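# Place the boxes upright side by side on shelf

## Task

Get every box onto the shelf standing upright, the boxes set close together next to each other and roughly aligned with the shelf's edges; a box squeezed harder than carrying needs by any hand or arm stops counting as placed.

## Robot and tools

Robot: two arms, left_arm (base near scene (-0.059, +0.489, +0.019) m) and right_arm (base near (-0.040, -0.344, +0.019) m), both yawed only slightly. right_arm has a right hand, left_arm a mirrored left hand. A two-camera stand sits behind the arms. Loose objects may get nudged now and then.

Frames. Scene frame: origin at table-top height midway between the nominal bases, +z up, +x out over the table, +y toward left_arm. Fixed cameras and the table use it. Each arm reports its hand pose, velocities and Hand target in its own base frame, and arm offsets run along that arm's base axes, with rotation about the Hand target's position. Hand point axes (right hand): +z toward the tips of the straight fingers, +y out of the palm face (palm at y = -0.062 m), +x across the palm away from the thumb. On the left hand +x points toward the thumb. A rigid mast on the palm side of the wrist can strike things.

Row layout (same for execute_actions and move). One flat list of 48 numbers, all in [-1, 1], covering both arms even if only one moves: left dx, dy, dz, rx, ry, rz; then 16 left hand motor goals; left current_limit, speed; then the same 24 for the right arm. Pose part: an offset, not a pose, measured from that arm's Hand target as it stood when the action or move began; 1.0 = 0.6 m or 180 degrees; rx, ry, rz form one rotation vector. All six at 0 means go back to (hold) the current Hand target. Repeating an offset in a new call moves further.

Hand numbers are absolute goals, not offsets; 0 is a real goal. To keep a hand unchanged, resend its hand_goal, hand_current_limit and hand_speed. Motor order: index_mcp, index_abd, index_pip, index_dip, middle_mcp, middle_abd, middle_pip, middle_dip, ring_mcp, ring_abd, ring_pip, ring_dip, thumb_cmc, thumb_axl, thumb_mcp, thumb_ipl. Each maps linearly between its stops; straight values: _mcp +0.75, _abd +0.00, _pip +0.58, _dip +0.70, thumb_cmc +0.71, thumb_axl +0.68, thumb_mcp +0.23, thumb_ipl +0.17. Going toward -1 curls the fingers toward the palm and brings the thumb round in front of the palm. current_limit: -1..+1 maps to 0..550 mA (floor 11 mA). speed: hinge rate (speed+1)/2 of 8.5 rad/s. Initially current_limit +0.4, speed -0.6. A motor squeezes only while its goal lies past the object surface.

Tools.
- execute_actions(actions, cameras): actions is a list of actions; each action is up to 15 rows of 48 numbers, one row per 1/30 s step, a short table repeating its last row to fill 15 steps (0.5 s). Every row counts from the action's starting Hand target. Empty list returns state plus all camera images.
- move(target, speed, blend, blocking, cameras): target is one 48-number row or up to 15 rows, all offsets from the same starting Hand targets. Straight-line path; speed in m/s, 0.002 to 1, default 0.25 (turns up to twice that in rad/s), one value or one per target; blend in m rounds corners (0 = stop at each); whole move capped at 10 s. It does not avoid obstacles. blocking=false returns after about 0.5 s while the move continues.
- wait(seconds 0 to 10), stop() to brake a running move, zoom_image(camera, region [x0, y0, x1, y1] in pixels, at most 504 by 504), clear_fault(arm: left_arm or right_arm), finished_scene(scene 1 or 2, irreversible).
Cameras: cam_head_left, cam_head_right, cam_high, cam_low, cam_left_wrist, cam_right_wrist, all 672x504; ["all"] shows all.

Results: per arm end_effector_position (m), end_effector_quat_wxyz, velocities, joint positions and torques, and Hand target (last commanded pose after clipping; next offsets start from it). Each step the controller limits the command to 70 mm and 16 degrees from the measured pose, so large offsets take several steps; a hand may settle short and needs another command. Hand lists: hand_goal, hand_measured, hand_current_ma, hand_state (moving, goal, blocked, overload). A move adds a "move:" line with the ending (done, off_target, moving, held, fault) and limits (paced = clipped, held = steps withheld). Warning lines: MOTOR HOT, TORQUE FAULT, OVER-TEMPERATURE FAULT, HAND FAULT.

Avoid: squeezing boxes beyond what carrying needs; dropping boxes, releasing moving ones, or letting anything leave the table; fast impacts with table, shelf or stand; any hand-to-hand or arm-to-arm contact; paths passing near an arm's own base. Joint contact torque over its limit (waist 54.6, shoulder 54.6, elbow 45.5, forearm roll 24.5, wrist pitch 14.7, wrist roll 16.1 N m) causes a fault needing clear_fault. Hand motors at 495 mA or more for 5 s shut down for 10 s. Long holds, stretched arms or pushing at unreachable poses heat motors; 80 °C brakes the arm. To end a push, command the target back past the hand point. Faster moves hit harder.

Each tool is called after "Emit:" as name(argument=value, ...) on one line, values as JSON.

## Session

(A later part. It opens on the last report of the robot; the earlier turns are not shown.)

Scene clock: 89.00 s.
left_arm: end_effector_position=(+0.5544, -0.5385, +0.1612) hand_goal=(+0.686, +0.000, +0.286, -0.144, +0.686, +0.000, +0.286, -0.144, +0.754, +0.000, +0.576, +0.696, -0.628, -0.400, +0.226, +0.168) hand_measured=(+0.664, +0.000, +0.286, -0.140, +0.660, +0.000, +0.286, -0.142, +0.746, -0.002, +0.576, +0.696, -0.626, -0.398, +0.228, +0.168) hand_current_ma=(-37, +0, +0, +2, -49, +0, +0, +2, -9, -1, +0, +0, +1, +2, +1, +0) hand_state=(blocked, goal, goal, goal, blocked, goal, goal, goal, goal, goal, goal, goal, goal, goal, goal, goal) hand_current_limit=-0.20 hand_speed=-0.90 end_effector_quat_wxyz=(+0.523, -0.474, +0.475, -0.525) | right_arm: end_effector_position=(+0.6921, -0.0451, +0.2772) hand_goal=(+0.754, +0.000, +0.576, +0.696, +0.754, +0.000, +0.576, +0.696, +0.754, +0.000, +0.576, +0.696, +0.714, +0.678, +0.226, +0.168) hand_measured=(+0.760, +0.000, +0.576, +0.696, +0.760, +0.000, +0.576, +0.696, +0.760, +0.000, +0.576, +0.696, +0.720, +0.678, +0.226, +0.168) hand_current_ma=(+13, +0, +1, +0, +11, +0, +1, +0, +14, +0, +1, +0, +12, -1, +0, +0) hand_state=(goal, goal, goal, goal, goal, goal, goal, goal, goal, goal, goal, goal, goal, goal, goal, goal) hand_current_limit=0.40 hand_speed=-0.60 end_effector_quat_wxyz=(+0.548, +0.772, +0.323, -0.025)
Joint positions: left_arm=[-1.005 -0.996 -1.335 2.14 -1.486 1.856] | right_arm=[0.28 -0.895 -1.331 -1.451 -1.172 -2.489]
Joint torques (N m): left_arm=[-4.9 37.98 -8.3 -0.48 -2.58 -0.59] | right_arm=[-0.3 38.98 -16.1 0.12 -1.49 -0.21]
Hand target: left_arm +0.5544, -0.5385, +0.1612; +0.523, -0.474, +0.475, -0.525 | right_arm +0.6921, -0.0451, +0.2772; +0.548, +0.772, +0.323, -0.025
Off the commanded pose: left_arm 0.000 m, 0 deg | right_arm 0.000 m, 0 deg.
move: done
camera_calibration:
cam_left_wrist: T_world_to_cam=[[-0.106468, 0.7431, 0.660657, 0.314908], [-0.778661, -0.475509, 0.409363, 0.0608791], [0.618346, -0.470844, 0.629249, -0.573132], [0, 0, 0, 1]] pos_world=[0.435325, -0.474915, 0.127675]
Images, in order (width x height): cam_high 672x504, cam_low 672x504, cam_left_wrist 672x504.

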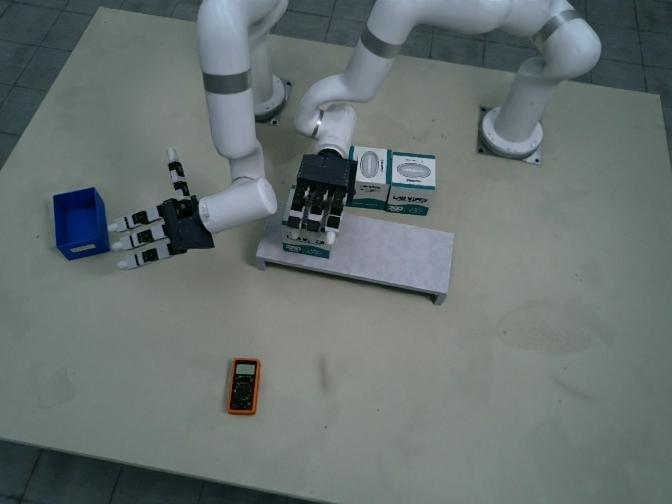

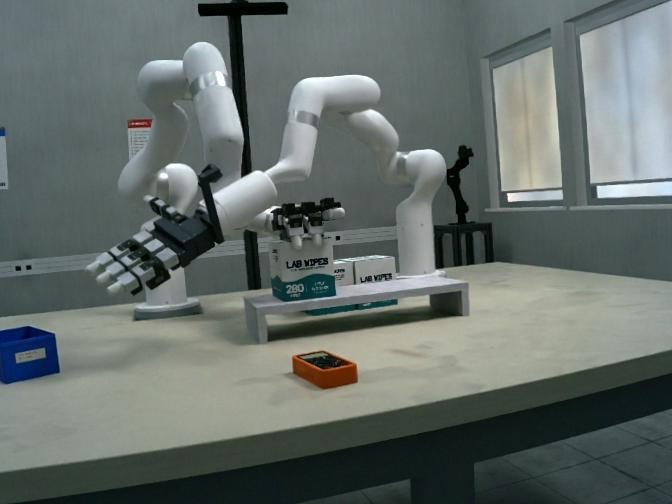

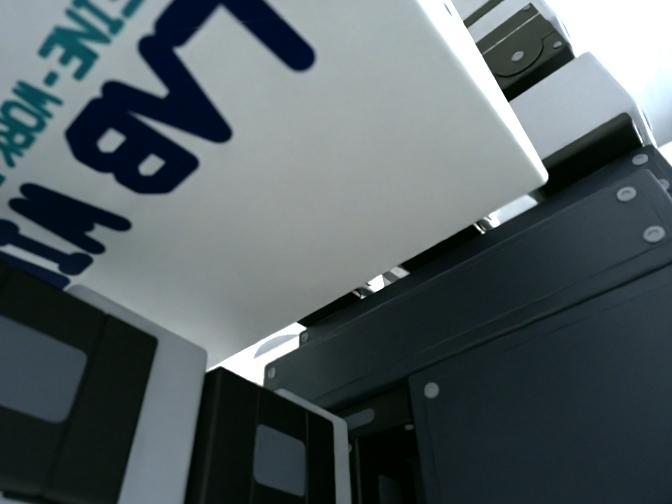

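Emit:
move(target=[[0,0,0.2313,0,0,0, 0.685,0,0.212,-0.029, 0.685,0,0.212,-0.029, 0.754,0,0.576,0.696, -0.629,-0.401,0.225,0.168, 0.4,-0.8, 0,0,0,0,0,0, 0.754,0,0.576,0.696,0.754,0,0.576,0.696,0.754,0,0.576,0.696,0.714,0.678,0.226,0.168,0.4,-0.6],[-0.3838,0.1977,0.2313,0,0,0.0344, 0.685,0,0.212,-0.029, 0.685,0,0.212,-0.029, 0.754,0,0.576,0.696, -0.629,-0.401,0.225,0.168, 0.4,-0.8, 0,0,0,0,0,0, 0.754,0,0.576,0.696,0.754,0,0.576,0.696,0.754,0,0.576,0.696,0.714,0.678,0.226,0.168,0.4,-0.6],[-0.3838,0.1977,-0.05,0,0,0.0344, 0.685,0,0.212,-0.029, 0.685,0,0.212,-0.029, 0.754,0,0.576,0.696, -0.629,-0.401,0.225,0.168, 0.4,-0.8, 0,0,0,0,0,0, 0.754,0,0.576,0.696,0.754,0,0.576,0.696,0.754,0,0.576,0.696,0.714,0.678,0.226,0.168,0.4,-0.6]], speed=[0.1,0.2,0.12], cameras=["cam_low","cam_high","cam_left_wrist"])

Emit:
zoom_image(camera="cam_high", region=[280, 100, 460, 260])

Emit:
zoom_image(camera="cam_low", region=[240, 190, 420, 320])

Scene clock: 98.77 s.
left_arm: end_effector_position=(+0.3241, -0.4199, +0.1313) hand_goal=(+0.686, +0.000, +0.212, -0.028, +0.686, +0.000, +0.212, -0.028, +0.754, +0.000, +0.576, +0.696, -0.628, -0.400, +0.226, +0.168) hand_measured=(+0.666, +0.000, +0.212, -0.032, +0.662, +0.000, +0.212, -0.030, +0.746, -0.002, +0.576, +0.696, -0.626, -0.398, +0.228, +0.168) hand_current_ma=(-32, +0, +0, -2, -43, +0, +0, -2, -9, -1, +0, +0, +1, +2, +1, +0) hand_state=(goal, goal, goal, goal, blocked, goal, goal, goal, goal, goal, goal, goal, goal, goal, goal, goal) hand_current_limit=0.40 hand_speed=-0.80 end_effector_quat_wxyz=(+0.551, -0.499, +0.449, -0.496) | right_arm: end_effector_position=(+0.6921, -0.0451, +0.2772) hand_goal=(+0.754, +0.000, +0.576, +0.696, +0.754, +0.000, +0.576, +0.696, +0.754, +0.000, +0.576, +0.696, +0.714, +0.678, +0.226, +0.168) hand_measured=(+0.760, +0.000, +0.576, +0.696, +0.760, +0.000, +0.576, +0.696, +0.760, +0.000, +0.576, +0.696, +0.720, +0.678, +0.226, +0.168) hand_current_ma=(+13, +0, +1, +0, +11, +0, +1, +0, +14, +0, +1, +0, +12, -1, +0, +0) hand_state=(goal, goal, goal, goal, goal, goal, goal, goal, goal, goal, goal, goal, goal, goal, goal, goal) hand_current_limit=0.40 hand_speed=-0.60 end_effector_quat_wxyz=(+0.548, +0.772, +0.323, -0.025)
Joint positions: left_arm=[-1.348 -0.843 -0.822 1.686 -1.672 1.549] | right_arm=[0.28 -0.895 -1.331 -1.451 -1.172 -2.489]
Joint torques (N m): left_arm=[2.08 22.92 -9.48 -0.72 -2.6 -0.6] | right_arm=[-1.44 39.89 -15.98 0.16 -1.52 -0.29]
Hand target: left_arm +0.3241, -0.4199, +0.1312; +0.551, -0.499, +0.449, -0.496 | right_arm +0.6921, -0.0451, +0.2772; +0.548, +0.772, +0.323, -0.025
Off the commanded pose: left_arm 0.000 m, 0 deg | right_arm 0.000 m, 0 deg.
move: done
camera_calibration:
cam_left_wrist: T_world_to_cam=[[-0.185915, 0.727307, 0.660651, 0.241234], [-0.722854, -0.55666, 0.409404, -0.101972], [0.665521, -0.401439, 0.629228, -0.342163], [0, 0, 0, 1]] pos_world=[0.198855, -0.369573, 0.097675]
Images, in order (width x height): cam_high 672x504, cam_low 672x504, cam_left_wrist 672x504.

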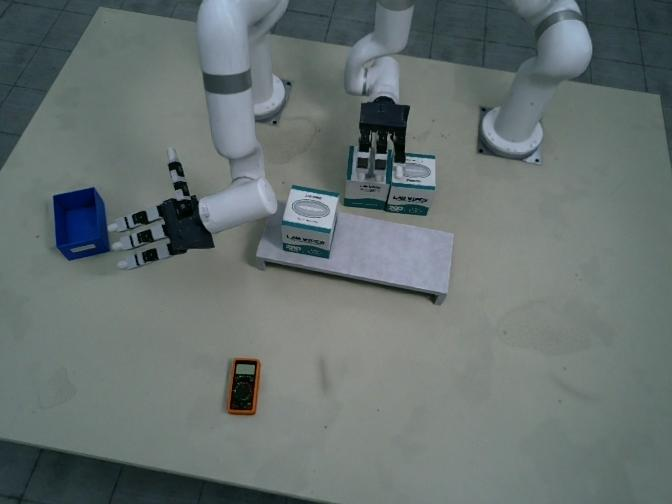

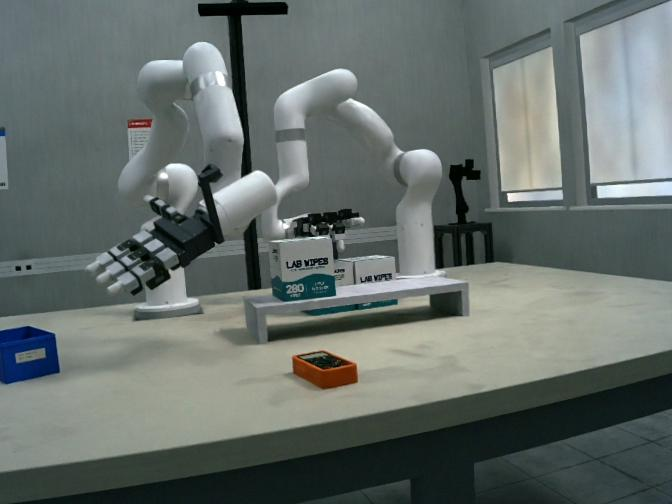

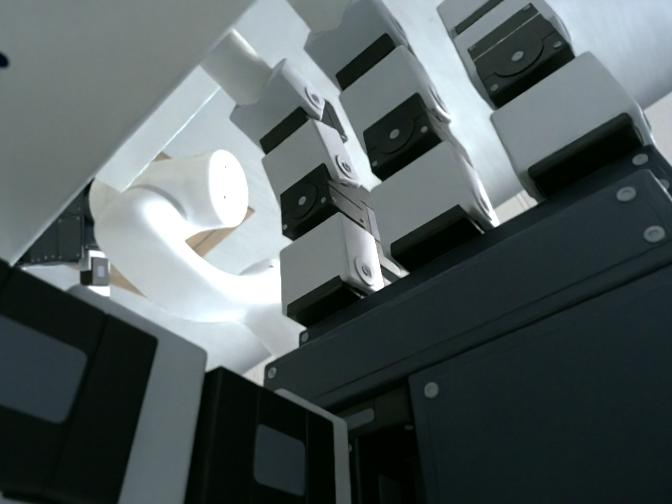

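Scaled by 2.800.

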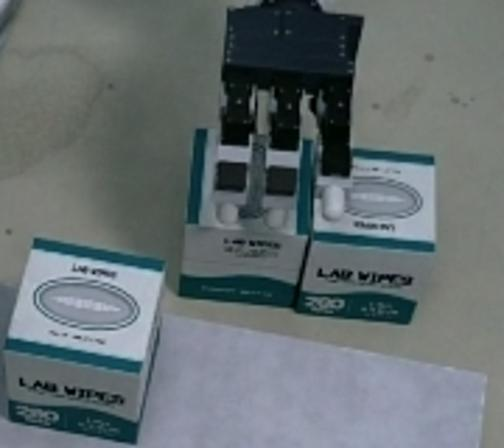

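Scaled by 2.800.

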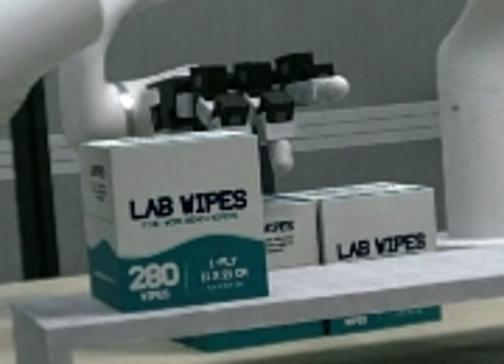

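Emit:
execute_actions(actions=[])

Emit:
zoom_image(camera="cam_high", region=[330, 130, 450, 230])

Emit:
zoom_image(camera="cam_head_left", region=[270, 290, 420, 410])

Emit:
zoom_image(camera="cam_head_right", region=[260, 290, 410, 410])

Scene clock: 103.47 s.
left_arm: end_effector_position=(+0.3241, -0.4199, +0.1312) hand_goal=(+0.686, +0.000, +0.212, -0.028, +0.686, +0.000, +0.212, -0.028, +0.754, +0.000, +0.576, +0.696, -0.628, -0.400, +0.226, +0.168) hand_measured=(+0.666, +0.000, +0.212, -0.032, +0.662, +0.000, +0.212, -0.030, +0.746, -0.002, +0.576, +0.696, -0.626, -0.398, +0.228, +0.168) hand_current_ma=(-32, +0, +0, -2, -43, +0, +0, -2, -9, -1, +0, +0, +1, +2, +1, +0) hand_state=(goal, goal, goal, goal, blocked, goal, goal, goal, goal, goal, goal, goal, goal, goal, goal, goal) hand_current_limit=0.40 hand_speed=-0.80 end_effector_quat_wxyz=(+0.551, -0.499, +0.449, -0.496) | right_arm: end_effector_position=(+0.6921, -0.0451, +0.2772) hand_goal=(+0.754, +0.000, +0.576, +0.696, +0.754, +0.000, +0.576, +0.696, +0.754, +0.000, +0.576, +0.696, +0.714, +0.678, +0.226, +0.168) hand_measured=(+0.760, +0.000, +0.576, +0.696, +0.760, +0.000, +0.576, +0.696, +0.760, +0.000, +0.576, +0.696, +0.720, +0.678, +0.226, +0.168) hand_current_ma=(+13, +0, +1, +0, +11, +0, +1, +0, +14, +0, +1, +0, +12, -1, +0, +0) hand_state=(goal, goal, goal, goal, goal, goal, goal, goal, goal, goal, goal, goal, goal, goal, goal, goal) hand_current_limit=0.40 hand_speed=-0.60 end_effector_quat_wxyz=(+0.548, +0.772, +0.323, -0.025)
Joint positions: left_arm=[-1.348 -0.843 -0.822 1.686 -1.672 1.549] | right_arm=[0.28 -0.895 -1.331 -1.451 -1.172 -2.489]
Joint velocities: within noise
Joint torques (N m): left_arm=[3.57 23.37 -9.06 -0.79 -2.06 0.08] | right_arm=[0.33 38.74 -16.04 0.15 -1.51 -0.21]
Hand target: left_arm +0.3241, -0.4199, +0.1312; +0.551, -0.499, +0.449, -0.496 | right_arm +0.6921, -0.0451, +0.2772; +0.548, +0.772, +0.323, -0.025
Off the commanded pose: left_arm 0.000 m, 0 deg | right_arm 0.000 m, 0 deg.
camera_calibration:
cam_left_wrist: T_world_to_cam=[[-0.185975, 0.727261, 0.660685, 0.241226], [-0.722838, -0.556721, 0.40935, -0.101992], [0.665521, -0.401439, 0.629228, -0.342163], [0, 0, 0, 1]] pos_world=[0.198855, -0.369573, 0.0976749]

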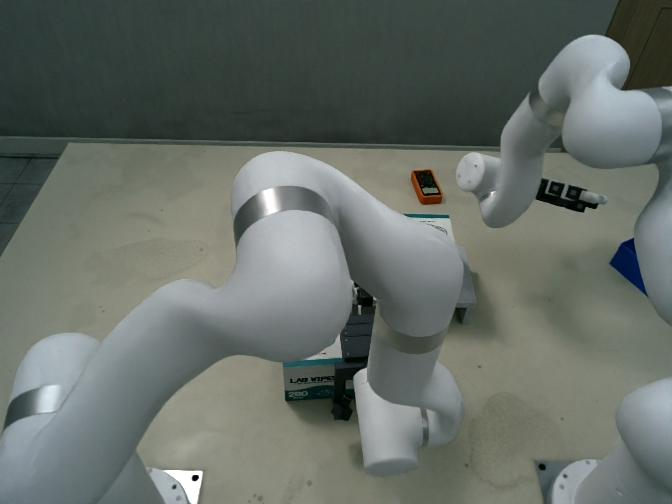

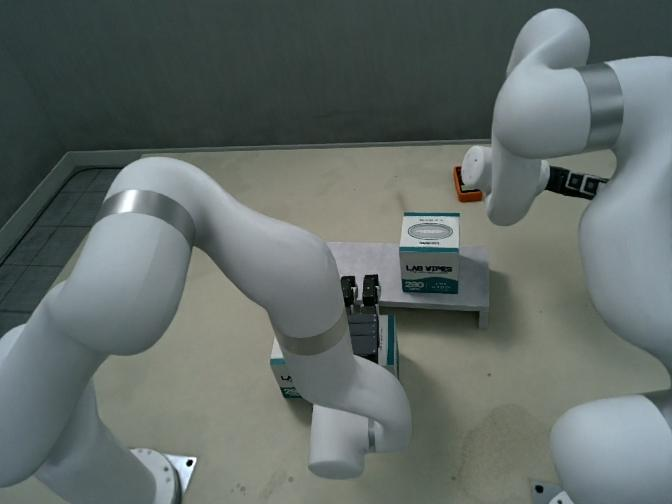

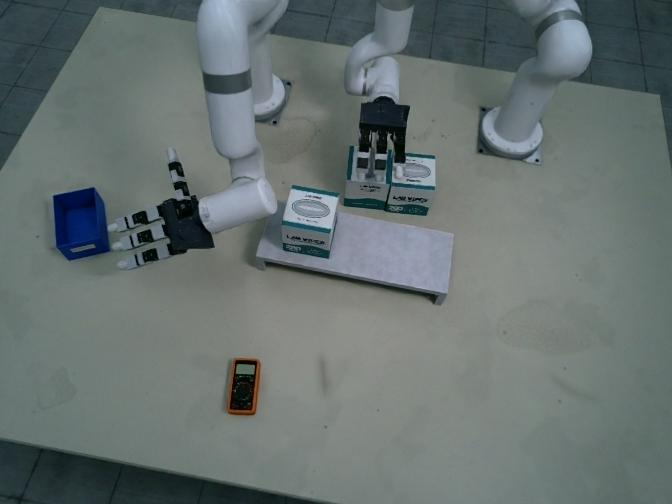

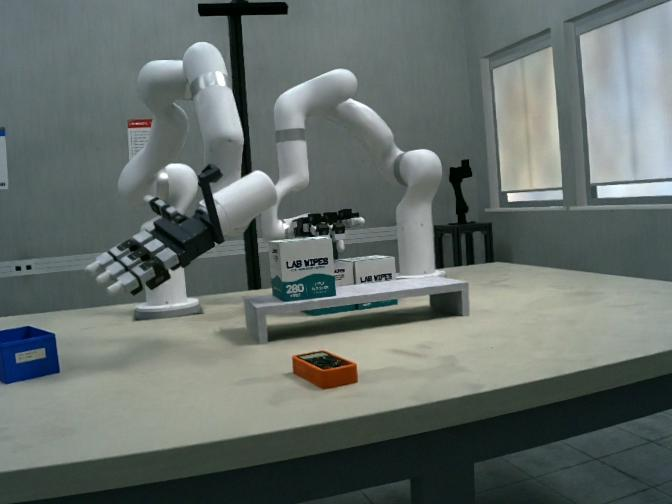

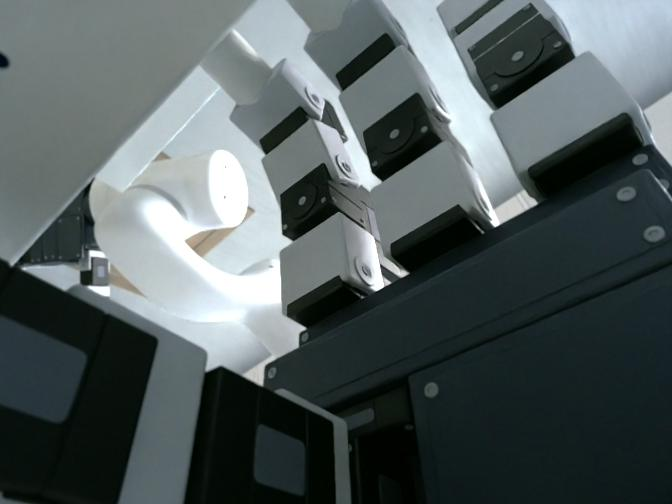

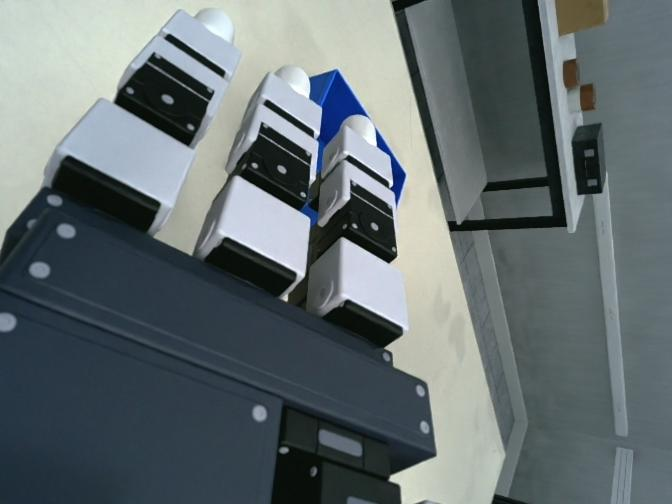

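Scaled by 4.200.

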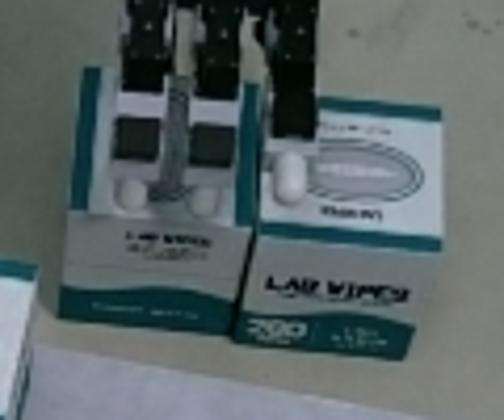

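Scaled by 3.360.

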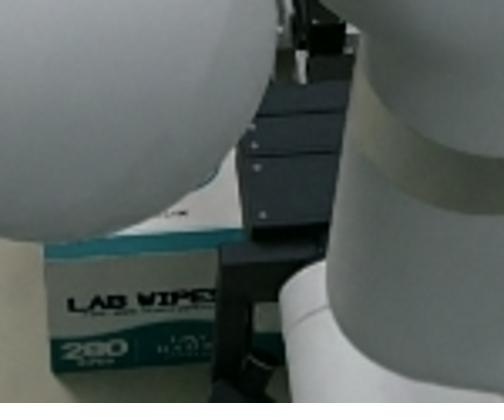

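Scaled by 3.360.

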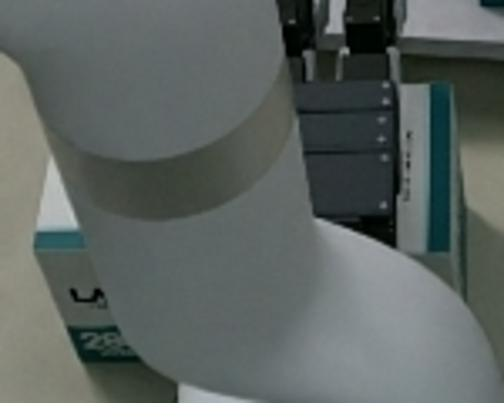

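Emit:
move(target=[[0.0085,0.0005,0,0,0,0, 0.72,0,0.212,-0.029, 0.72,0,0.212,-0.029, 0.754,0,0.576,0.696, -0.629,-0.401,0.225,0.168, 0.4,-0.8, 0,0,0,0,0,0, 0.754,0,0.576,0.696,0.754,0,0.576,0.696,0.754,0,0.576,0.696,0.714,0.678,0.226,0.168,0.4,-0.6],[0.0085,0.0005,-0.0732,0,0,0, 0.72,0,0.212,-0.029, 0.72,0,0.212,-0.029, 0.754,0,0.576,0.696, -0.629,-0.401,0.225,0.168, 0.4,-0.8, 0,0,0,0,0,0, 0.754,0,0.576,0.696,0.754,0,0.576,0.696,0.754,0,0.576,0.696,0.714,0.678,0.226,0.168,0.4,-0.6]], speed=0.06, cameras=["cam_low","cam_high","cam_left_wrist"])

Emit:
zoom_image(camera="cam_high", region=[330, 100, 450, 230])

Scene clock: 106.67 s.
left_arm: end_effector_position=(+0.3292, -0.4196, +0.0873) hand_goal=(+0.720, +0.000, +0.212, -0.028, +0.720, +0.000, +0.212, -0.028, +0.754, +0.000, +0.576, +0.696, -0.628, -0.400, +0.226, +0.168) hand_measured=(+0.698, +0.000, +0.212, -0.032, +0.694, +0.000, +0.212, -0.030, +0.746, -0.002, +0.576, +0.696, -0.626, -0.398, +0.228, +0.168) hand_current_ma=(-36, +0, +0, -2, -46, +0, +0, -2, -9, -1, +0, +0, +1, +2, +1, +0) hand_state=(blocked, goal, goal, goal, blocked, goal, goal, goal, goal, goal, goal, goal, goal, goal, goal, goal) hand_current_limit=0.40 hand_speed=-0.80 end_effector_quat_wxyz=(+0.551, -0.499, +0.449, -0.496) | right_arm: end_effector_position=(+0.6921, -0.0451, +0.2772) hand_goal=(+0.754, +0.000, +0.576, +0.696, +0.754, +0.000, +0.576, +0.696, +0.754, +0.000, +0.576, +0.696, +0.714, +0.678, +0.226, +0.168) hand_measured=(+0.760, +0.000, +0.576, +0.696, +0.760, +0.000, +0.576, +0.696, +0.760, +0.000, +0.576, +0.696, +0.720, +0.678, +0.226, +0.168) hand_current_ma=(+13, +0, +1, +0, +11, +0, +1, +0, +14, +0, +1, +0, +12, -1, +0, +0) hand_state=(goal, goal, goal, goal, goal, goal, goal, goal, goal, goal, goal, goal, goal, goal, goal, goal) hand_current_limit=0.40 hand_speed=-0.60 end_effector_quat_wxyz=(+0.548, +0.772, +0.323, -0.025)
Joint positions: left_arm=[-1.336 -0.961 -0.876 1.691 -1.68 1.486] | right_arm=[0.28 -0.895 -1.331 -1.451 -1.172 -2.489]
Joint torques (N m): left_arm=[3.65 25.52 -8.85 -0.65 -2.68 -0.56] | right_arm=[-0.35 39.64 -15.78 0.15 -1.56 -0.21]
Hand target: left_arm +0.3292, -0.4196, +0.0873; +0.551, -0.499, +0.449, -0.496 | right_arm +0.6921, -0.0451, +0.2772; +0.548, +0.772, +0.323, -0.025
Off the commanded pose: left_arm 0.000 m, 0 deg | right_arm 0.000 m, 0 deg.
move: done
camera_calibration:
cam_left_wrist: T_world_to_cam=[[-0.185928, 0.727297, 0.660658, 0.270965], [-0.72285, -0.556673, 0.409393, -0.0801507], [0.665521, -0.401439, 0.629228, -0.317814], [0, 0, 0, 1]] pos_world=[0.203955, -0.369273, 0.053775]
Images, in order (width x height): cam_high 672x504, cam_low 672x504, cam_left_wrist 672x504.

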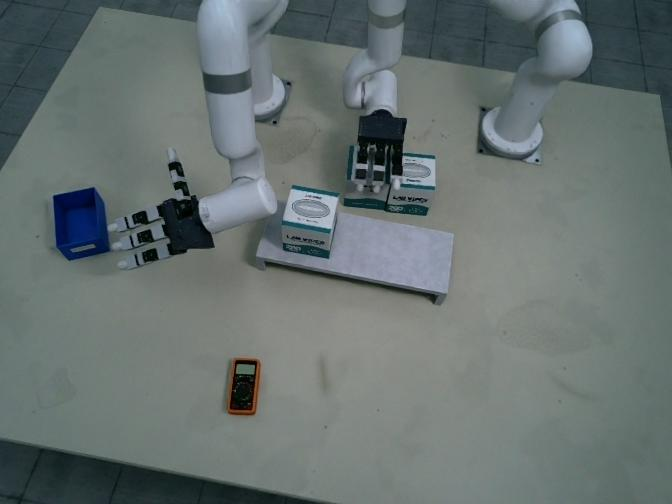

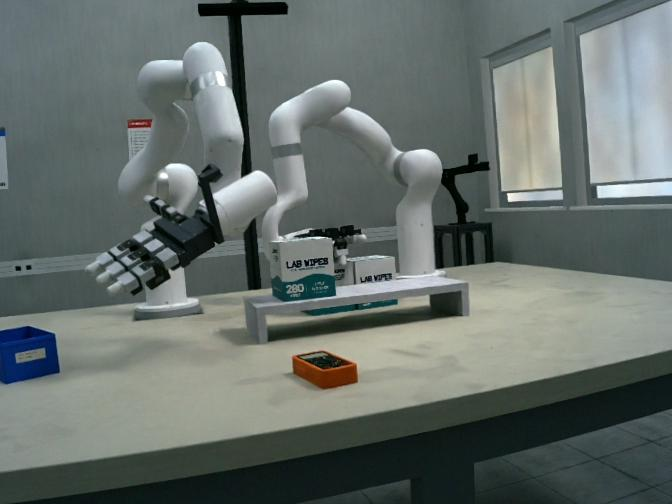

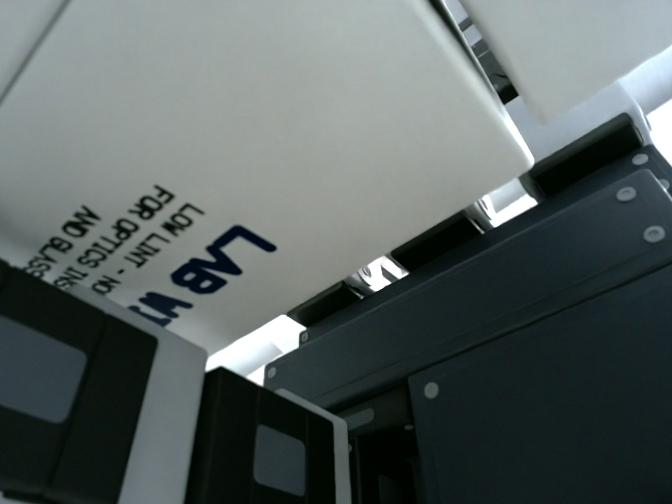

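Scaled by 3.877.

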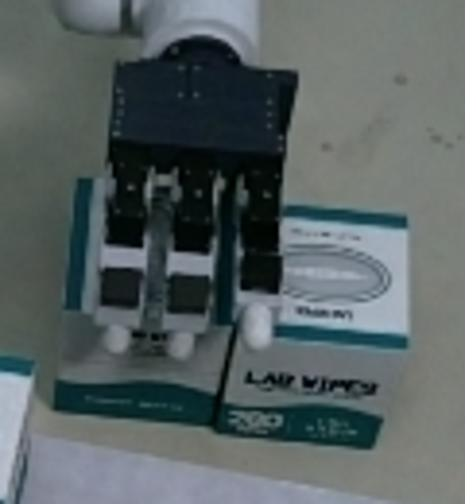

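Emit:
move(target=[[0.0067,0.0007,0,0,0,0, 0.48,0,0.285,-0.145, 0.48,0,0.285,-0.145, 0.754,0,0.576,0.696, -0.629,-0.401,0.225,0.168, -0.2,-0.85, 0,0,0,0,0,0, 0.754,0,0.576,0.696,0.754,0,0.576,0.696,0.754,0,0.576,0.696,0.714,0.678,0.226,0.168,0.4,-0.6],[0.0067,0.0007,0,0,0,0, 0.38,0,0.285,-0.145, 0.38,0,0.285,-0.145, 0.754,0,0.576,0.696, -0.629,-0.401,0.225,0.168, -0.2,-0.92, 0,0,0,0,0,0, 0.754,0,0.576,0.696,0.754,0,0.576,0.696,0.754,0,0.576,0.696,0.714,0.678,0.226,0.168,0.4,-0.6]], speed=0.03, cameras=["cam_high","cam_left_wrist"])

Emit:
zoom_image(camera="cam_high", region=[330, 100, 450, 230])

Scene clock: 109.97 s.
left_arm: end_effector_position=(+0.3332, -0.4191, +0.0874) hand_goal=(+0.380, +0.000, +0.286, -0.144, +0.380, +0.000, +0.286, -0.144, +0.754, +0.000, +0.576, +0.696, -0.628, -0.400, +0.226, +0.168) hand_measured=(+0.464, +0.000, +0.310, -0.140, +0.476, +0.000, +0.302, -0.142, +0.746, -0.002, +0.576, +0.696, -0.626, -0.398, +0.228, +0.168) hand_current_ma=(+220, +0, +38, +4, +220, +0, +23, +2, -9, -1, +0, +0, +1, +2, +1, +0) hand_state=(blocked, goal, blocked, goal, blocked, goal, goal, goal, goal, goal, goal, goal, goal, goal, goal, goal) hand_current_limit=-0.20 hand_speed=-0.92 end_effector_quat_wxyz=(+0.551, -0.499, +0.449, -0.496) | right_arm: end_effector_position=(+0.6921, -0.0451, +0.2772) hand_goal=(+0.754, +0.000, +0.576, +0.696, +0.754, +0.000, +0.576, +0.696, +0.754, +0.000, +0.576, +0.696, +0.714, +0.678, +0.226, +0.168) hand_measured=(+0.760, +0.000, +0.576, +0.696, +0.760, +0.000, +0.576, +0.696, +0.760, +0.000, +0.576, +0.696, +0.720, +0.678, +0.226, +0.168) hand_current_ma=(+13, +0, +1, +0, +11, +0, +1, +0, +14, +0, +1, +0, +12, -1, +0, +0) hand_state=(goal, goal, goal, goal, goal, goal, goal, goal, goal, goal, goal, goal, goal, goal, goal, goal) hand_current_limit=0.40 hand_speed=-0.60 end_effector_quat_wxyz=(+0.548, +0.772, +0.323, -0.025)
Joint positions: left_arm=[-1.327 -0.961 -0.877 1.7 -1.681 1.487] | right_arm=[0.28 -0.895 -1.331 -1.451 -1.172 -2.489]
Joint torques (N m): left_arm=[1.63 24.29 -7.74 0.6 -1.26 0.45] | right_arm=[-0.72 39.08 -16.16 -0.03 -1.55 -0.21]
Hand target: left_arm +0.3332, -0.4191, +0.0873; +0.551, -0.499, +0.449, -0.496 | right_arm +0.6921, -0.0451, +0.2772; +0.548, +0.772, +0.323, -0.025
Off the commanded pose: left_arm 0.000 m, 0 deg | right_arm 0.000 m, 0 deg.
move: done
camera_calibration:
cam_left_wrist: T_world_to_cam=[[-0.185975, 0.727278, 0.660666, 0.271366], [-0.722889, -0.556679, 0.409316, -0.0768988], [0.665465, -0.401466, 0.62927, -0.320342], [0, 0, 0, 1]] pos_world=[0.208054, -0.368773, 0.053775]
Images, in order (width x height): cam_high 672x504, cam_left_wrist 672x504.

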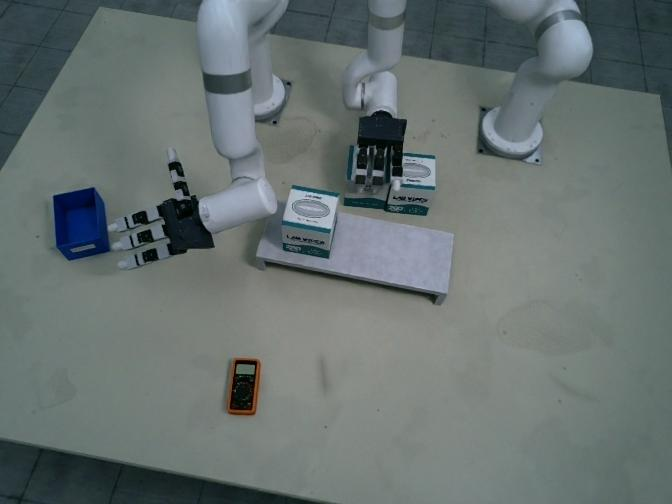

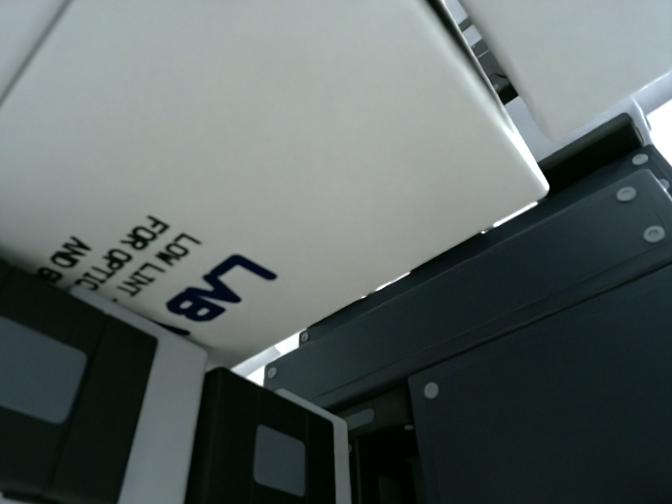

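Scaled by 3.877.

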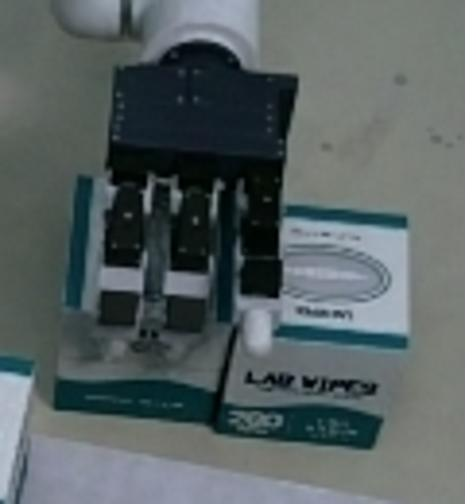

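Emit:
move(target=[[0.005,0.0005,0,0,0,0, 0.38,0,0.285,-0.145, 0.38,0,0.285,-0.145, 0.754,0,0.576,0.696, -0.629,-0.401,0.225,0.168, -0.2,-0.92, 0,0,0,0,0,0, 0.754,0,0.576,0.696,0.754,0,0.576,0.696,0.754,0,0.576,0.696,0.714,0.678,0.226,0.168,0.4,-0.6],[0.005,0.0005,0.05,0,0,0, 0.38,0,0.285,-0.145, 0.38,0,0.285,-0.145, 0.754,0,0.576,0.696, -0.629,-0.401,0.225,0.168, -0.2,-0.92, 0,0,0,0,0,0, 0.754,0,0.576,0.696,0.754,0,0.576,0.696,0.754,0,0.576,0.696,0.714,0.678,0.226,0.168,0.4,-0.6]], speed=0.03, cameras=["cam_high","cam_low","cam_left_wrist"])

Emit:
zoom_image(camera="cam_high", region=[270, 120, 450, 270])

Scene clock: 113.00 s.
left_arm: end_effector_position=(+0.3362, -0.4188, +0.1173) hand_goal=(+0.380, +0.000, +0.286, -0.144, +0.380, +0.000, +0.286, -0.144, +0.754, +0.000, +0.576, +0.696, -0.628, -0.400, +0.226, +0.168) hand_measured=(+0.442, +0.000, +0.316, -0.126, +0.448, +0.000, +0.310, -0.130, +0.746, -0.002, +0.576, +0.696, -0.622, -0.398, +0.228, +0.168) hand_current_ma=(+162, +0, +52, +24, +188, +0, +40, +19, -9, -1, +0, +0, +5, +2, +1, +0) hand_state=(blocked, goal, blocked, goal, blocked, goal, blocked, goal, goal, goal, goal, goal, goal, goal, goal, goal) hand_current_limit=-0.20 hand_speed=-0.92 end_effector_quat_wxyz=(+0.551, -0.499, +0.449, -0.496) | right_arm: end_effector_position=(+0.6921, -0.0451, +0.2772) hand_goal=(+0.754, +0.000, +0.576, +0.696, +0.754, +0.000, +0.576, +0.696, +0.754, +0.000, +0.576, +0.696, +0.714, +0.678, +0.226, +0.168) hand_measured=(+0.760, +0.000, +0.576, +0.696, +0.760, +0.000, +0.576, +0.696, +0.760, +0.000, +0.576, +0.696, +0.720, +0.678, +0.226, +0.168) hand_current_ma=(+13, +0, +1, +0, +11, +0, +1, +0, +14, +0, +1, +0, +12, -1, +0, +0) hand_state=(goal, goal, goal, goal, goal, goal, goal, goal, goal, goal, goal, goal, goal, goal, goal, goal) hand_current_limit=0.40 hand_speed=-0.60 end_effector_quat_wxyz=(+0.548, +0.772, +0.323, -0.025)
Joint positions: left_arm=[-1.32 -0.882 -0.842 1.712 -1.675 1.531] | right_arm=[0.28 -0.895 -1.331 -1.451 -1.172 -2.489]
Joint torques (N m): left_arm=[0.36 31.92 -3.53 0.75 -0.5 0.47] | right_arm=[-0.82 38.91 -16.49 0.34 -1.54 -0.23]
Hand target: left_arm +0.3362, -0.4188, +0.1173; +0.551, -0.499, +0.449, -0.496 | right_arm +0.6921, -0.0451, +0.2772; +0.548, +0.772, +0.323, -0.025
Off the commanded pose: left_arm 0.000 m, 0 deg | right_arm 0.000 m, 0 deg.
move: done
camera_calibration:
cam_left_wrist: T_world_to_cam=[[-0.185931, 0.727235, 0.660726, 0.251856], [-0.722811, -0.556737, 0.409376, -0.0868853], [0.665563, -0.401464, 0.629168, -0.341108], [0, 0, 0, 1]] pos_world=[0.211055, -0.368473, 0.0837748]
Images, in order (width x height): cam_high 672x504, cam_low 672x504, cam_left_wrist 672x504.

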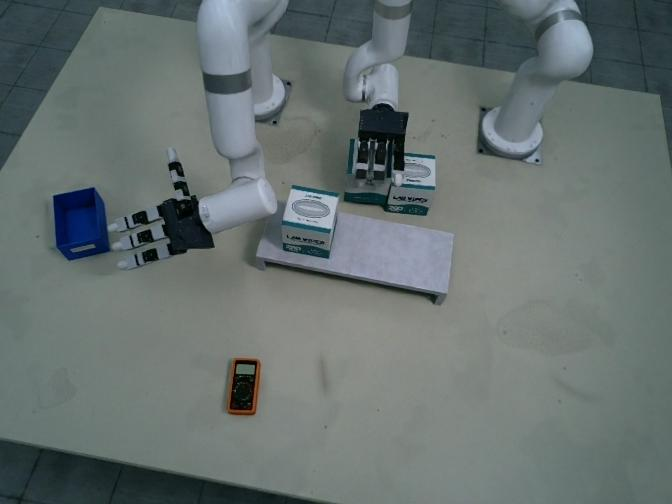

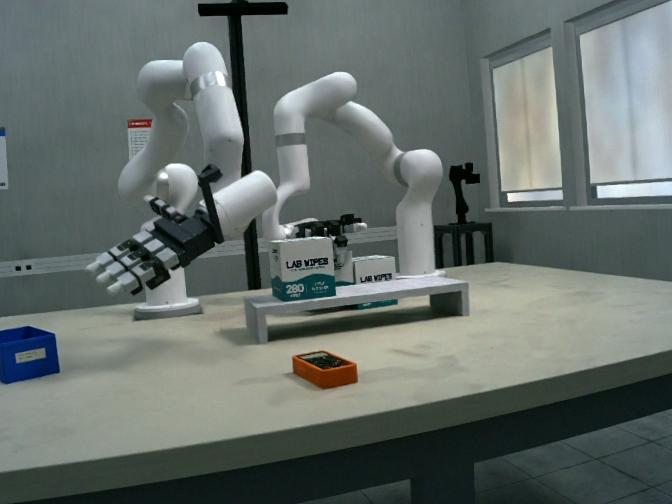

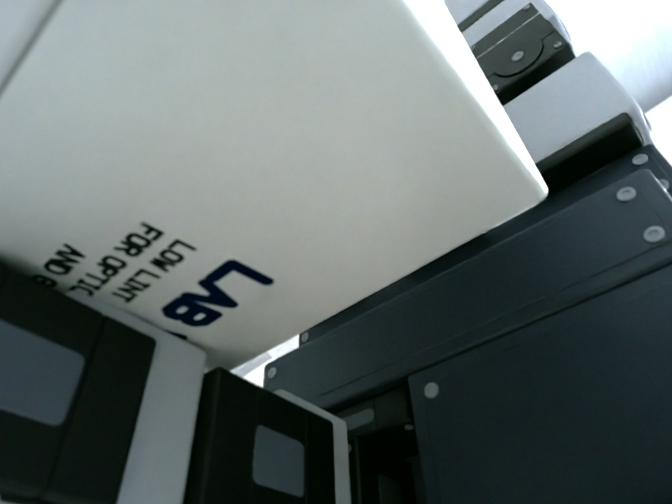

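Scaled by 2.800.

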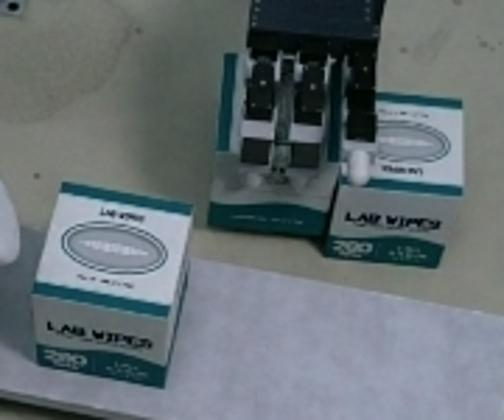

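Emit:
move(target=[[0,0,0.1828,0,0,0, 0.38,0,0.285,-0.145, 0.38,0,0.285,-0.145, 0.754,0,0.576,0.696, -0.629,-0.401,0.225,0.168, -0.2,-0.92, 0,0,0,0,0,0, 0.754,0,0.576,0.696,0.754,0,0.576,0.696,0.754,0,0.576,0.696,0.714,0.678,0.226,0.168,0.4,-0.6],[0.3753,0.0397,0.1828,0,0,-0.0344, 0.38,0,0.285,-0.145, 0.38,0,0.285,-0.145, 0.754,0,0.576,0.696, -0.629,-0.401,0.225,0.168, -0.2,-0.92, 0,0,0,0,0,0, 0.754,0,0.576,0.696,0.754,0,0.576,0.696,0.754,0,0.576,0.696,0.714,0.678,0.226,0.168,0.4,-0.6],[0.3753,0.0397,0.10,0,0,-0.0344, 0.38,0,0.285,-0.145, 0.38,0,0.285,-0.145, 0.754,0,0.576,0.696, -0.629,-0.401,0.225,0.168, -0.2,-0.92, 0,0,0,0,0,0, 0.754,0,0.576,0.696,0.754,0,0.576,0.696,0.754,0,0.576,0.696,0.714,0.678,0.226,0.168,0.4,-0.6]], speed=[0.08,0.1,0.05], cameras=["cam_high","cam_head_right","cam_low","cam_left_wrist"])

Emit:
zoom_image(camera="cam_high", region=[270, 150, 420, 280])

Emit:
zoom_image(camera="cam_low", region=[240, 190, 420, 330])

Scene clock: 121.70 s.
left_arm: end_effector_position=(+0.5614, -0.3950, +0.1774) hand_goal=(+0.380, +0.000, +0.286, -0.144, +0.380, +0.000, +0.286, -0.144, +0.754, +0.000, +0.576, +0.696, -0.628, -0.400, +0.226, +0.168) hand_measured=(+0.440, +0.000, +0.316, -0.126, +0.448, +0.000, +0.312, -0.128, +0.746, -0.002, +0.576, +0.696, -0.622, -0.398, +0.228, +0.168) hand_current_ma=(+158, +0, +54, +26, +183, +0, +42, +20, -9, -1, +0, +0, +5, +2, +1, +0) hand_state=(blocked, goal, blocked, goal, blocked, goal, blocked, goal, goal, goal, goal, goal, goal, goal, goal, goal) hand_current_limit=-0.20 hand_speed=-0.92 end_effector_quat_wxyz=(+0.523, -0.474, +0.475, -0.525) | right_arm: end_effector_position=(+0.6921, -0.0451, +0.2772) hand_goal=(+0.754, +0.000, +0.576, +0.696, +0.754, +0.000, +0.576, +0.696, +0.754, +0.000, +0.576, +0.696, +0.714, +0.678, +0.226, +0.168) hand_measured=(+0.760, +0.000, +0.576, +0.696, +0.760, +0.000, +0.576, +0.696, +0.760, +0.000, +0.576, +0.696, +0.720, +0.678, +0.226, +0.168) hand_current_ma=(+13, +0, +1, +0, +11, +0, +1, +0, +14, +0, +1, +0, +12, -1, +0, +0) hand_state=(goal, goal, goal, goal, goal, goal, goal, goal, goal, goal, goal, goal, goal, goal, goal, goal) hand_current_limit=0.40 hand_speed=-0.60 end_effector_quat_wxyz=(+0.548, +0.772, +0.323, -0.025)
Joint positions: left_arm=[-0.839 -0.803 -0.971 2.31 -1.556 1.696] | right_arm=[0.28 -0.895 -1.331 -1.451 -1.172 -2.489]
Joint torques (N m): left_arm=[3.87 26.54 -12.49 0.9 -2.87 -0.63] | right_arm=[-1.78 40.87 -15.61 0.49 -1.51 -0.33]
Hand target: left_arm +0.5614, -0.3950, +0.1773; +0.523, -0.474, +0.475, -0.525 | right_arm +0.6921, -0.0451, +0.2772; +0.548, +0.772, +0.323, -0.025
Off the commanded pose: left_arm 0.000 m, 0 deg | right_arm 0.000 m, 0 deg.
move: done
camera_calibration:
cam_left_wrist: T_world_to_cam=[[-0.106468, 0.7431, 0.660657, 0.198456], [-0.778661, -0.475509, 0.409363, 0.127927], [0.618346, -0.470844, 0.629249, -0.520072], [0, 0, 0, 1]] pos_world=[0.442325, -0.331515, 0.143775]
Images, in order (width x height): cam_head_right 672x504, cam_high 672x504, cam_low 672x504, cam_left_wrist 672x504.

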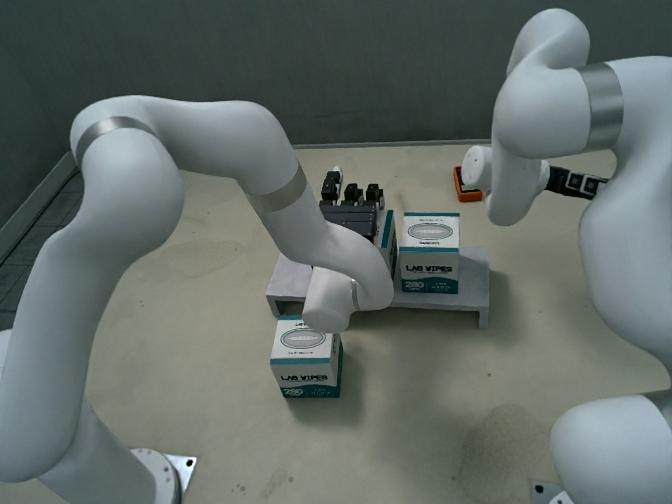

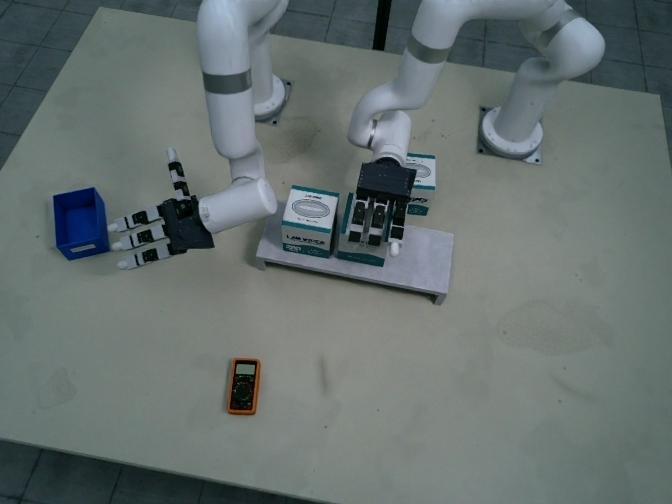

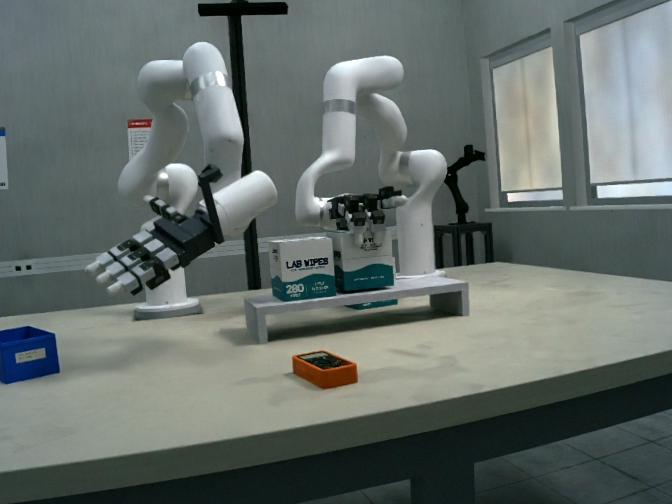

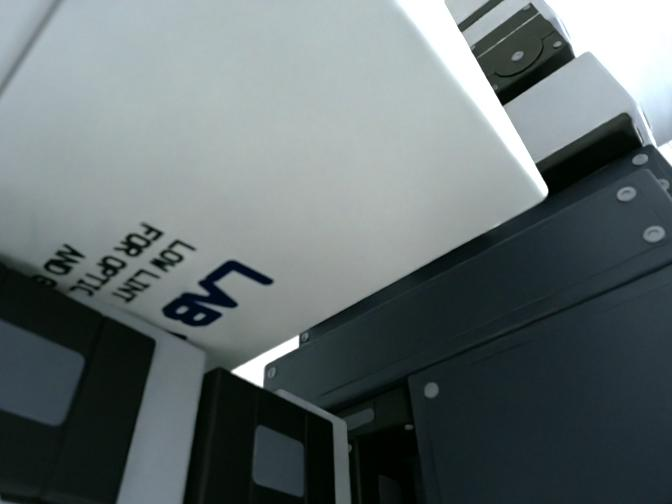

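Scaled by 3.360.

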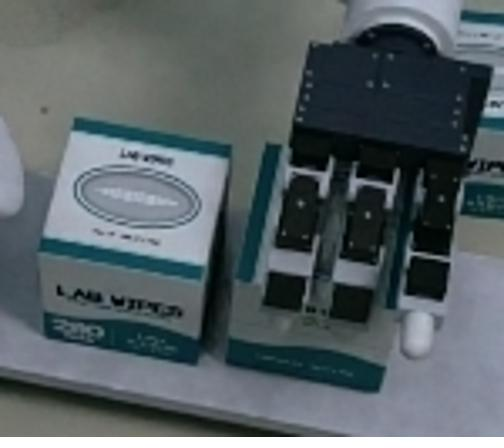

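Scaled by 2.800.

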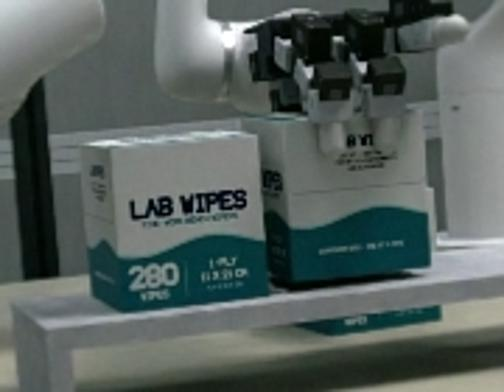

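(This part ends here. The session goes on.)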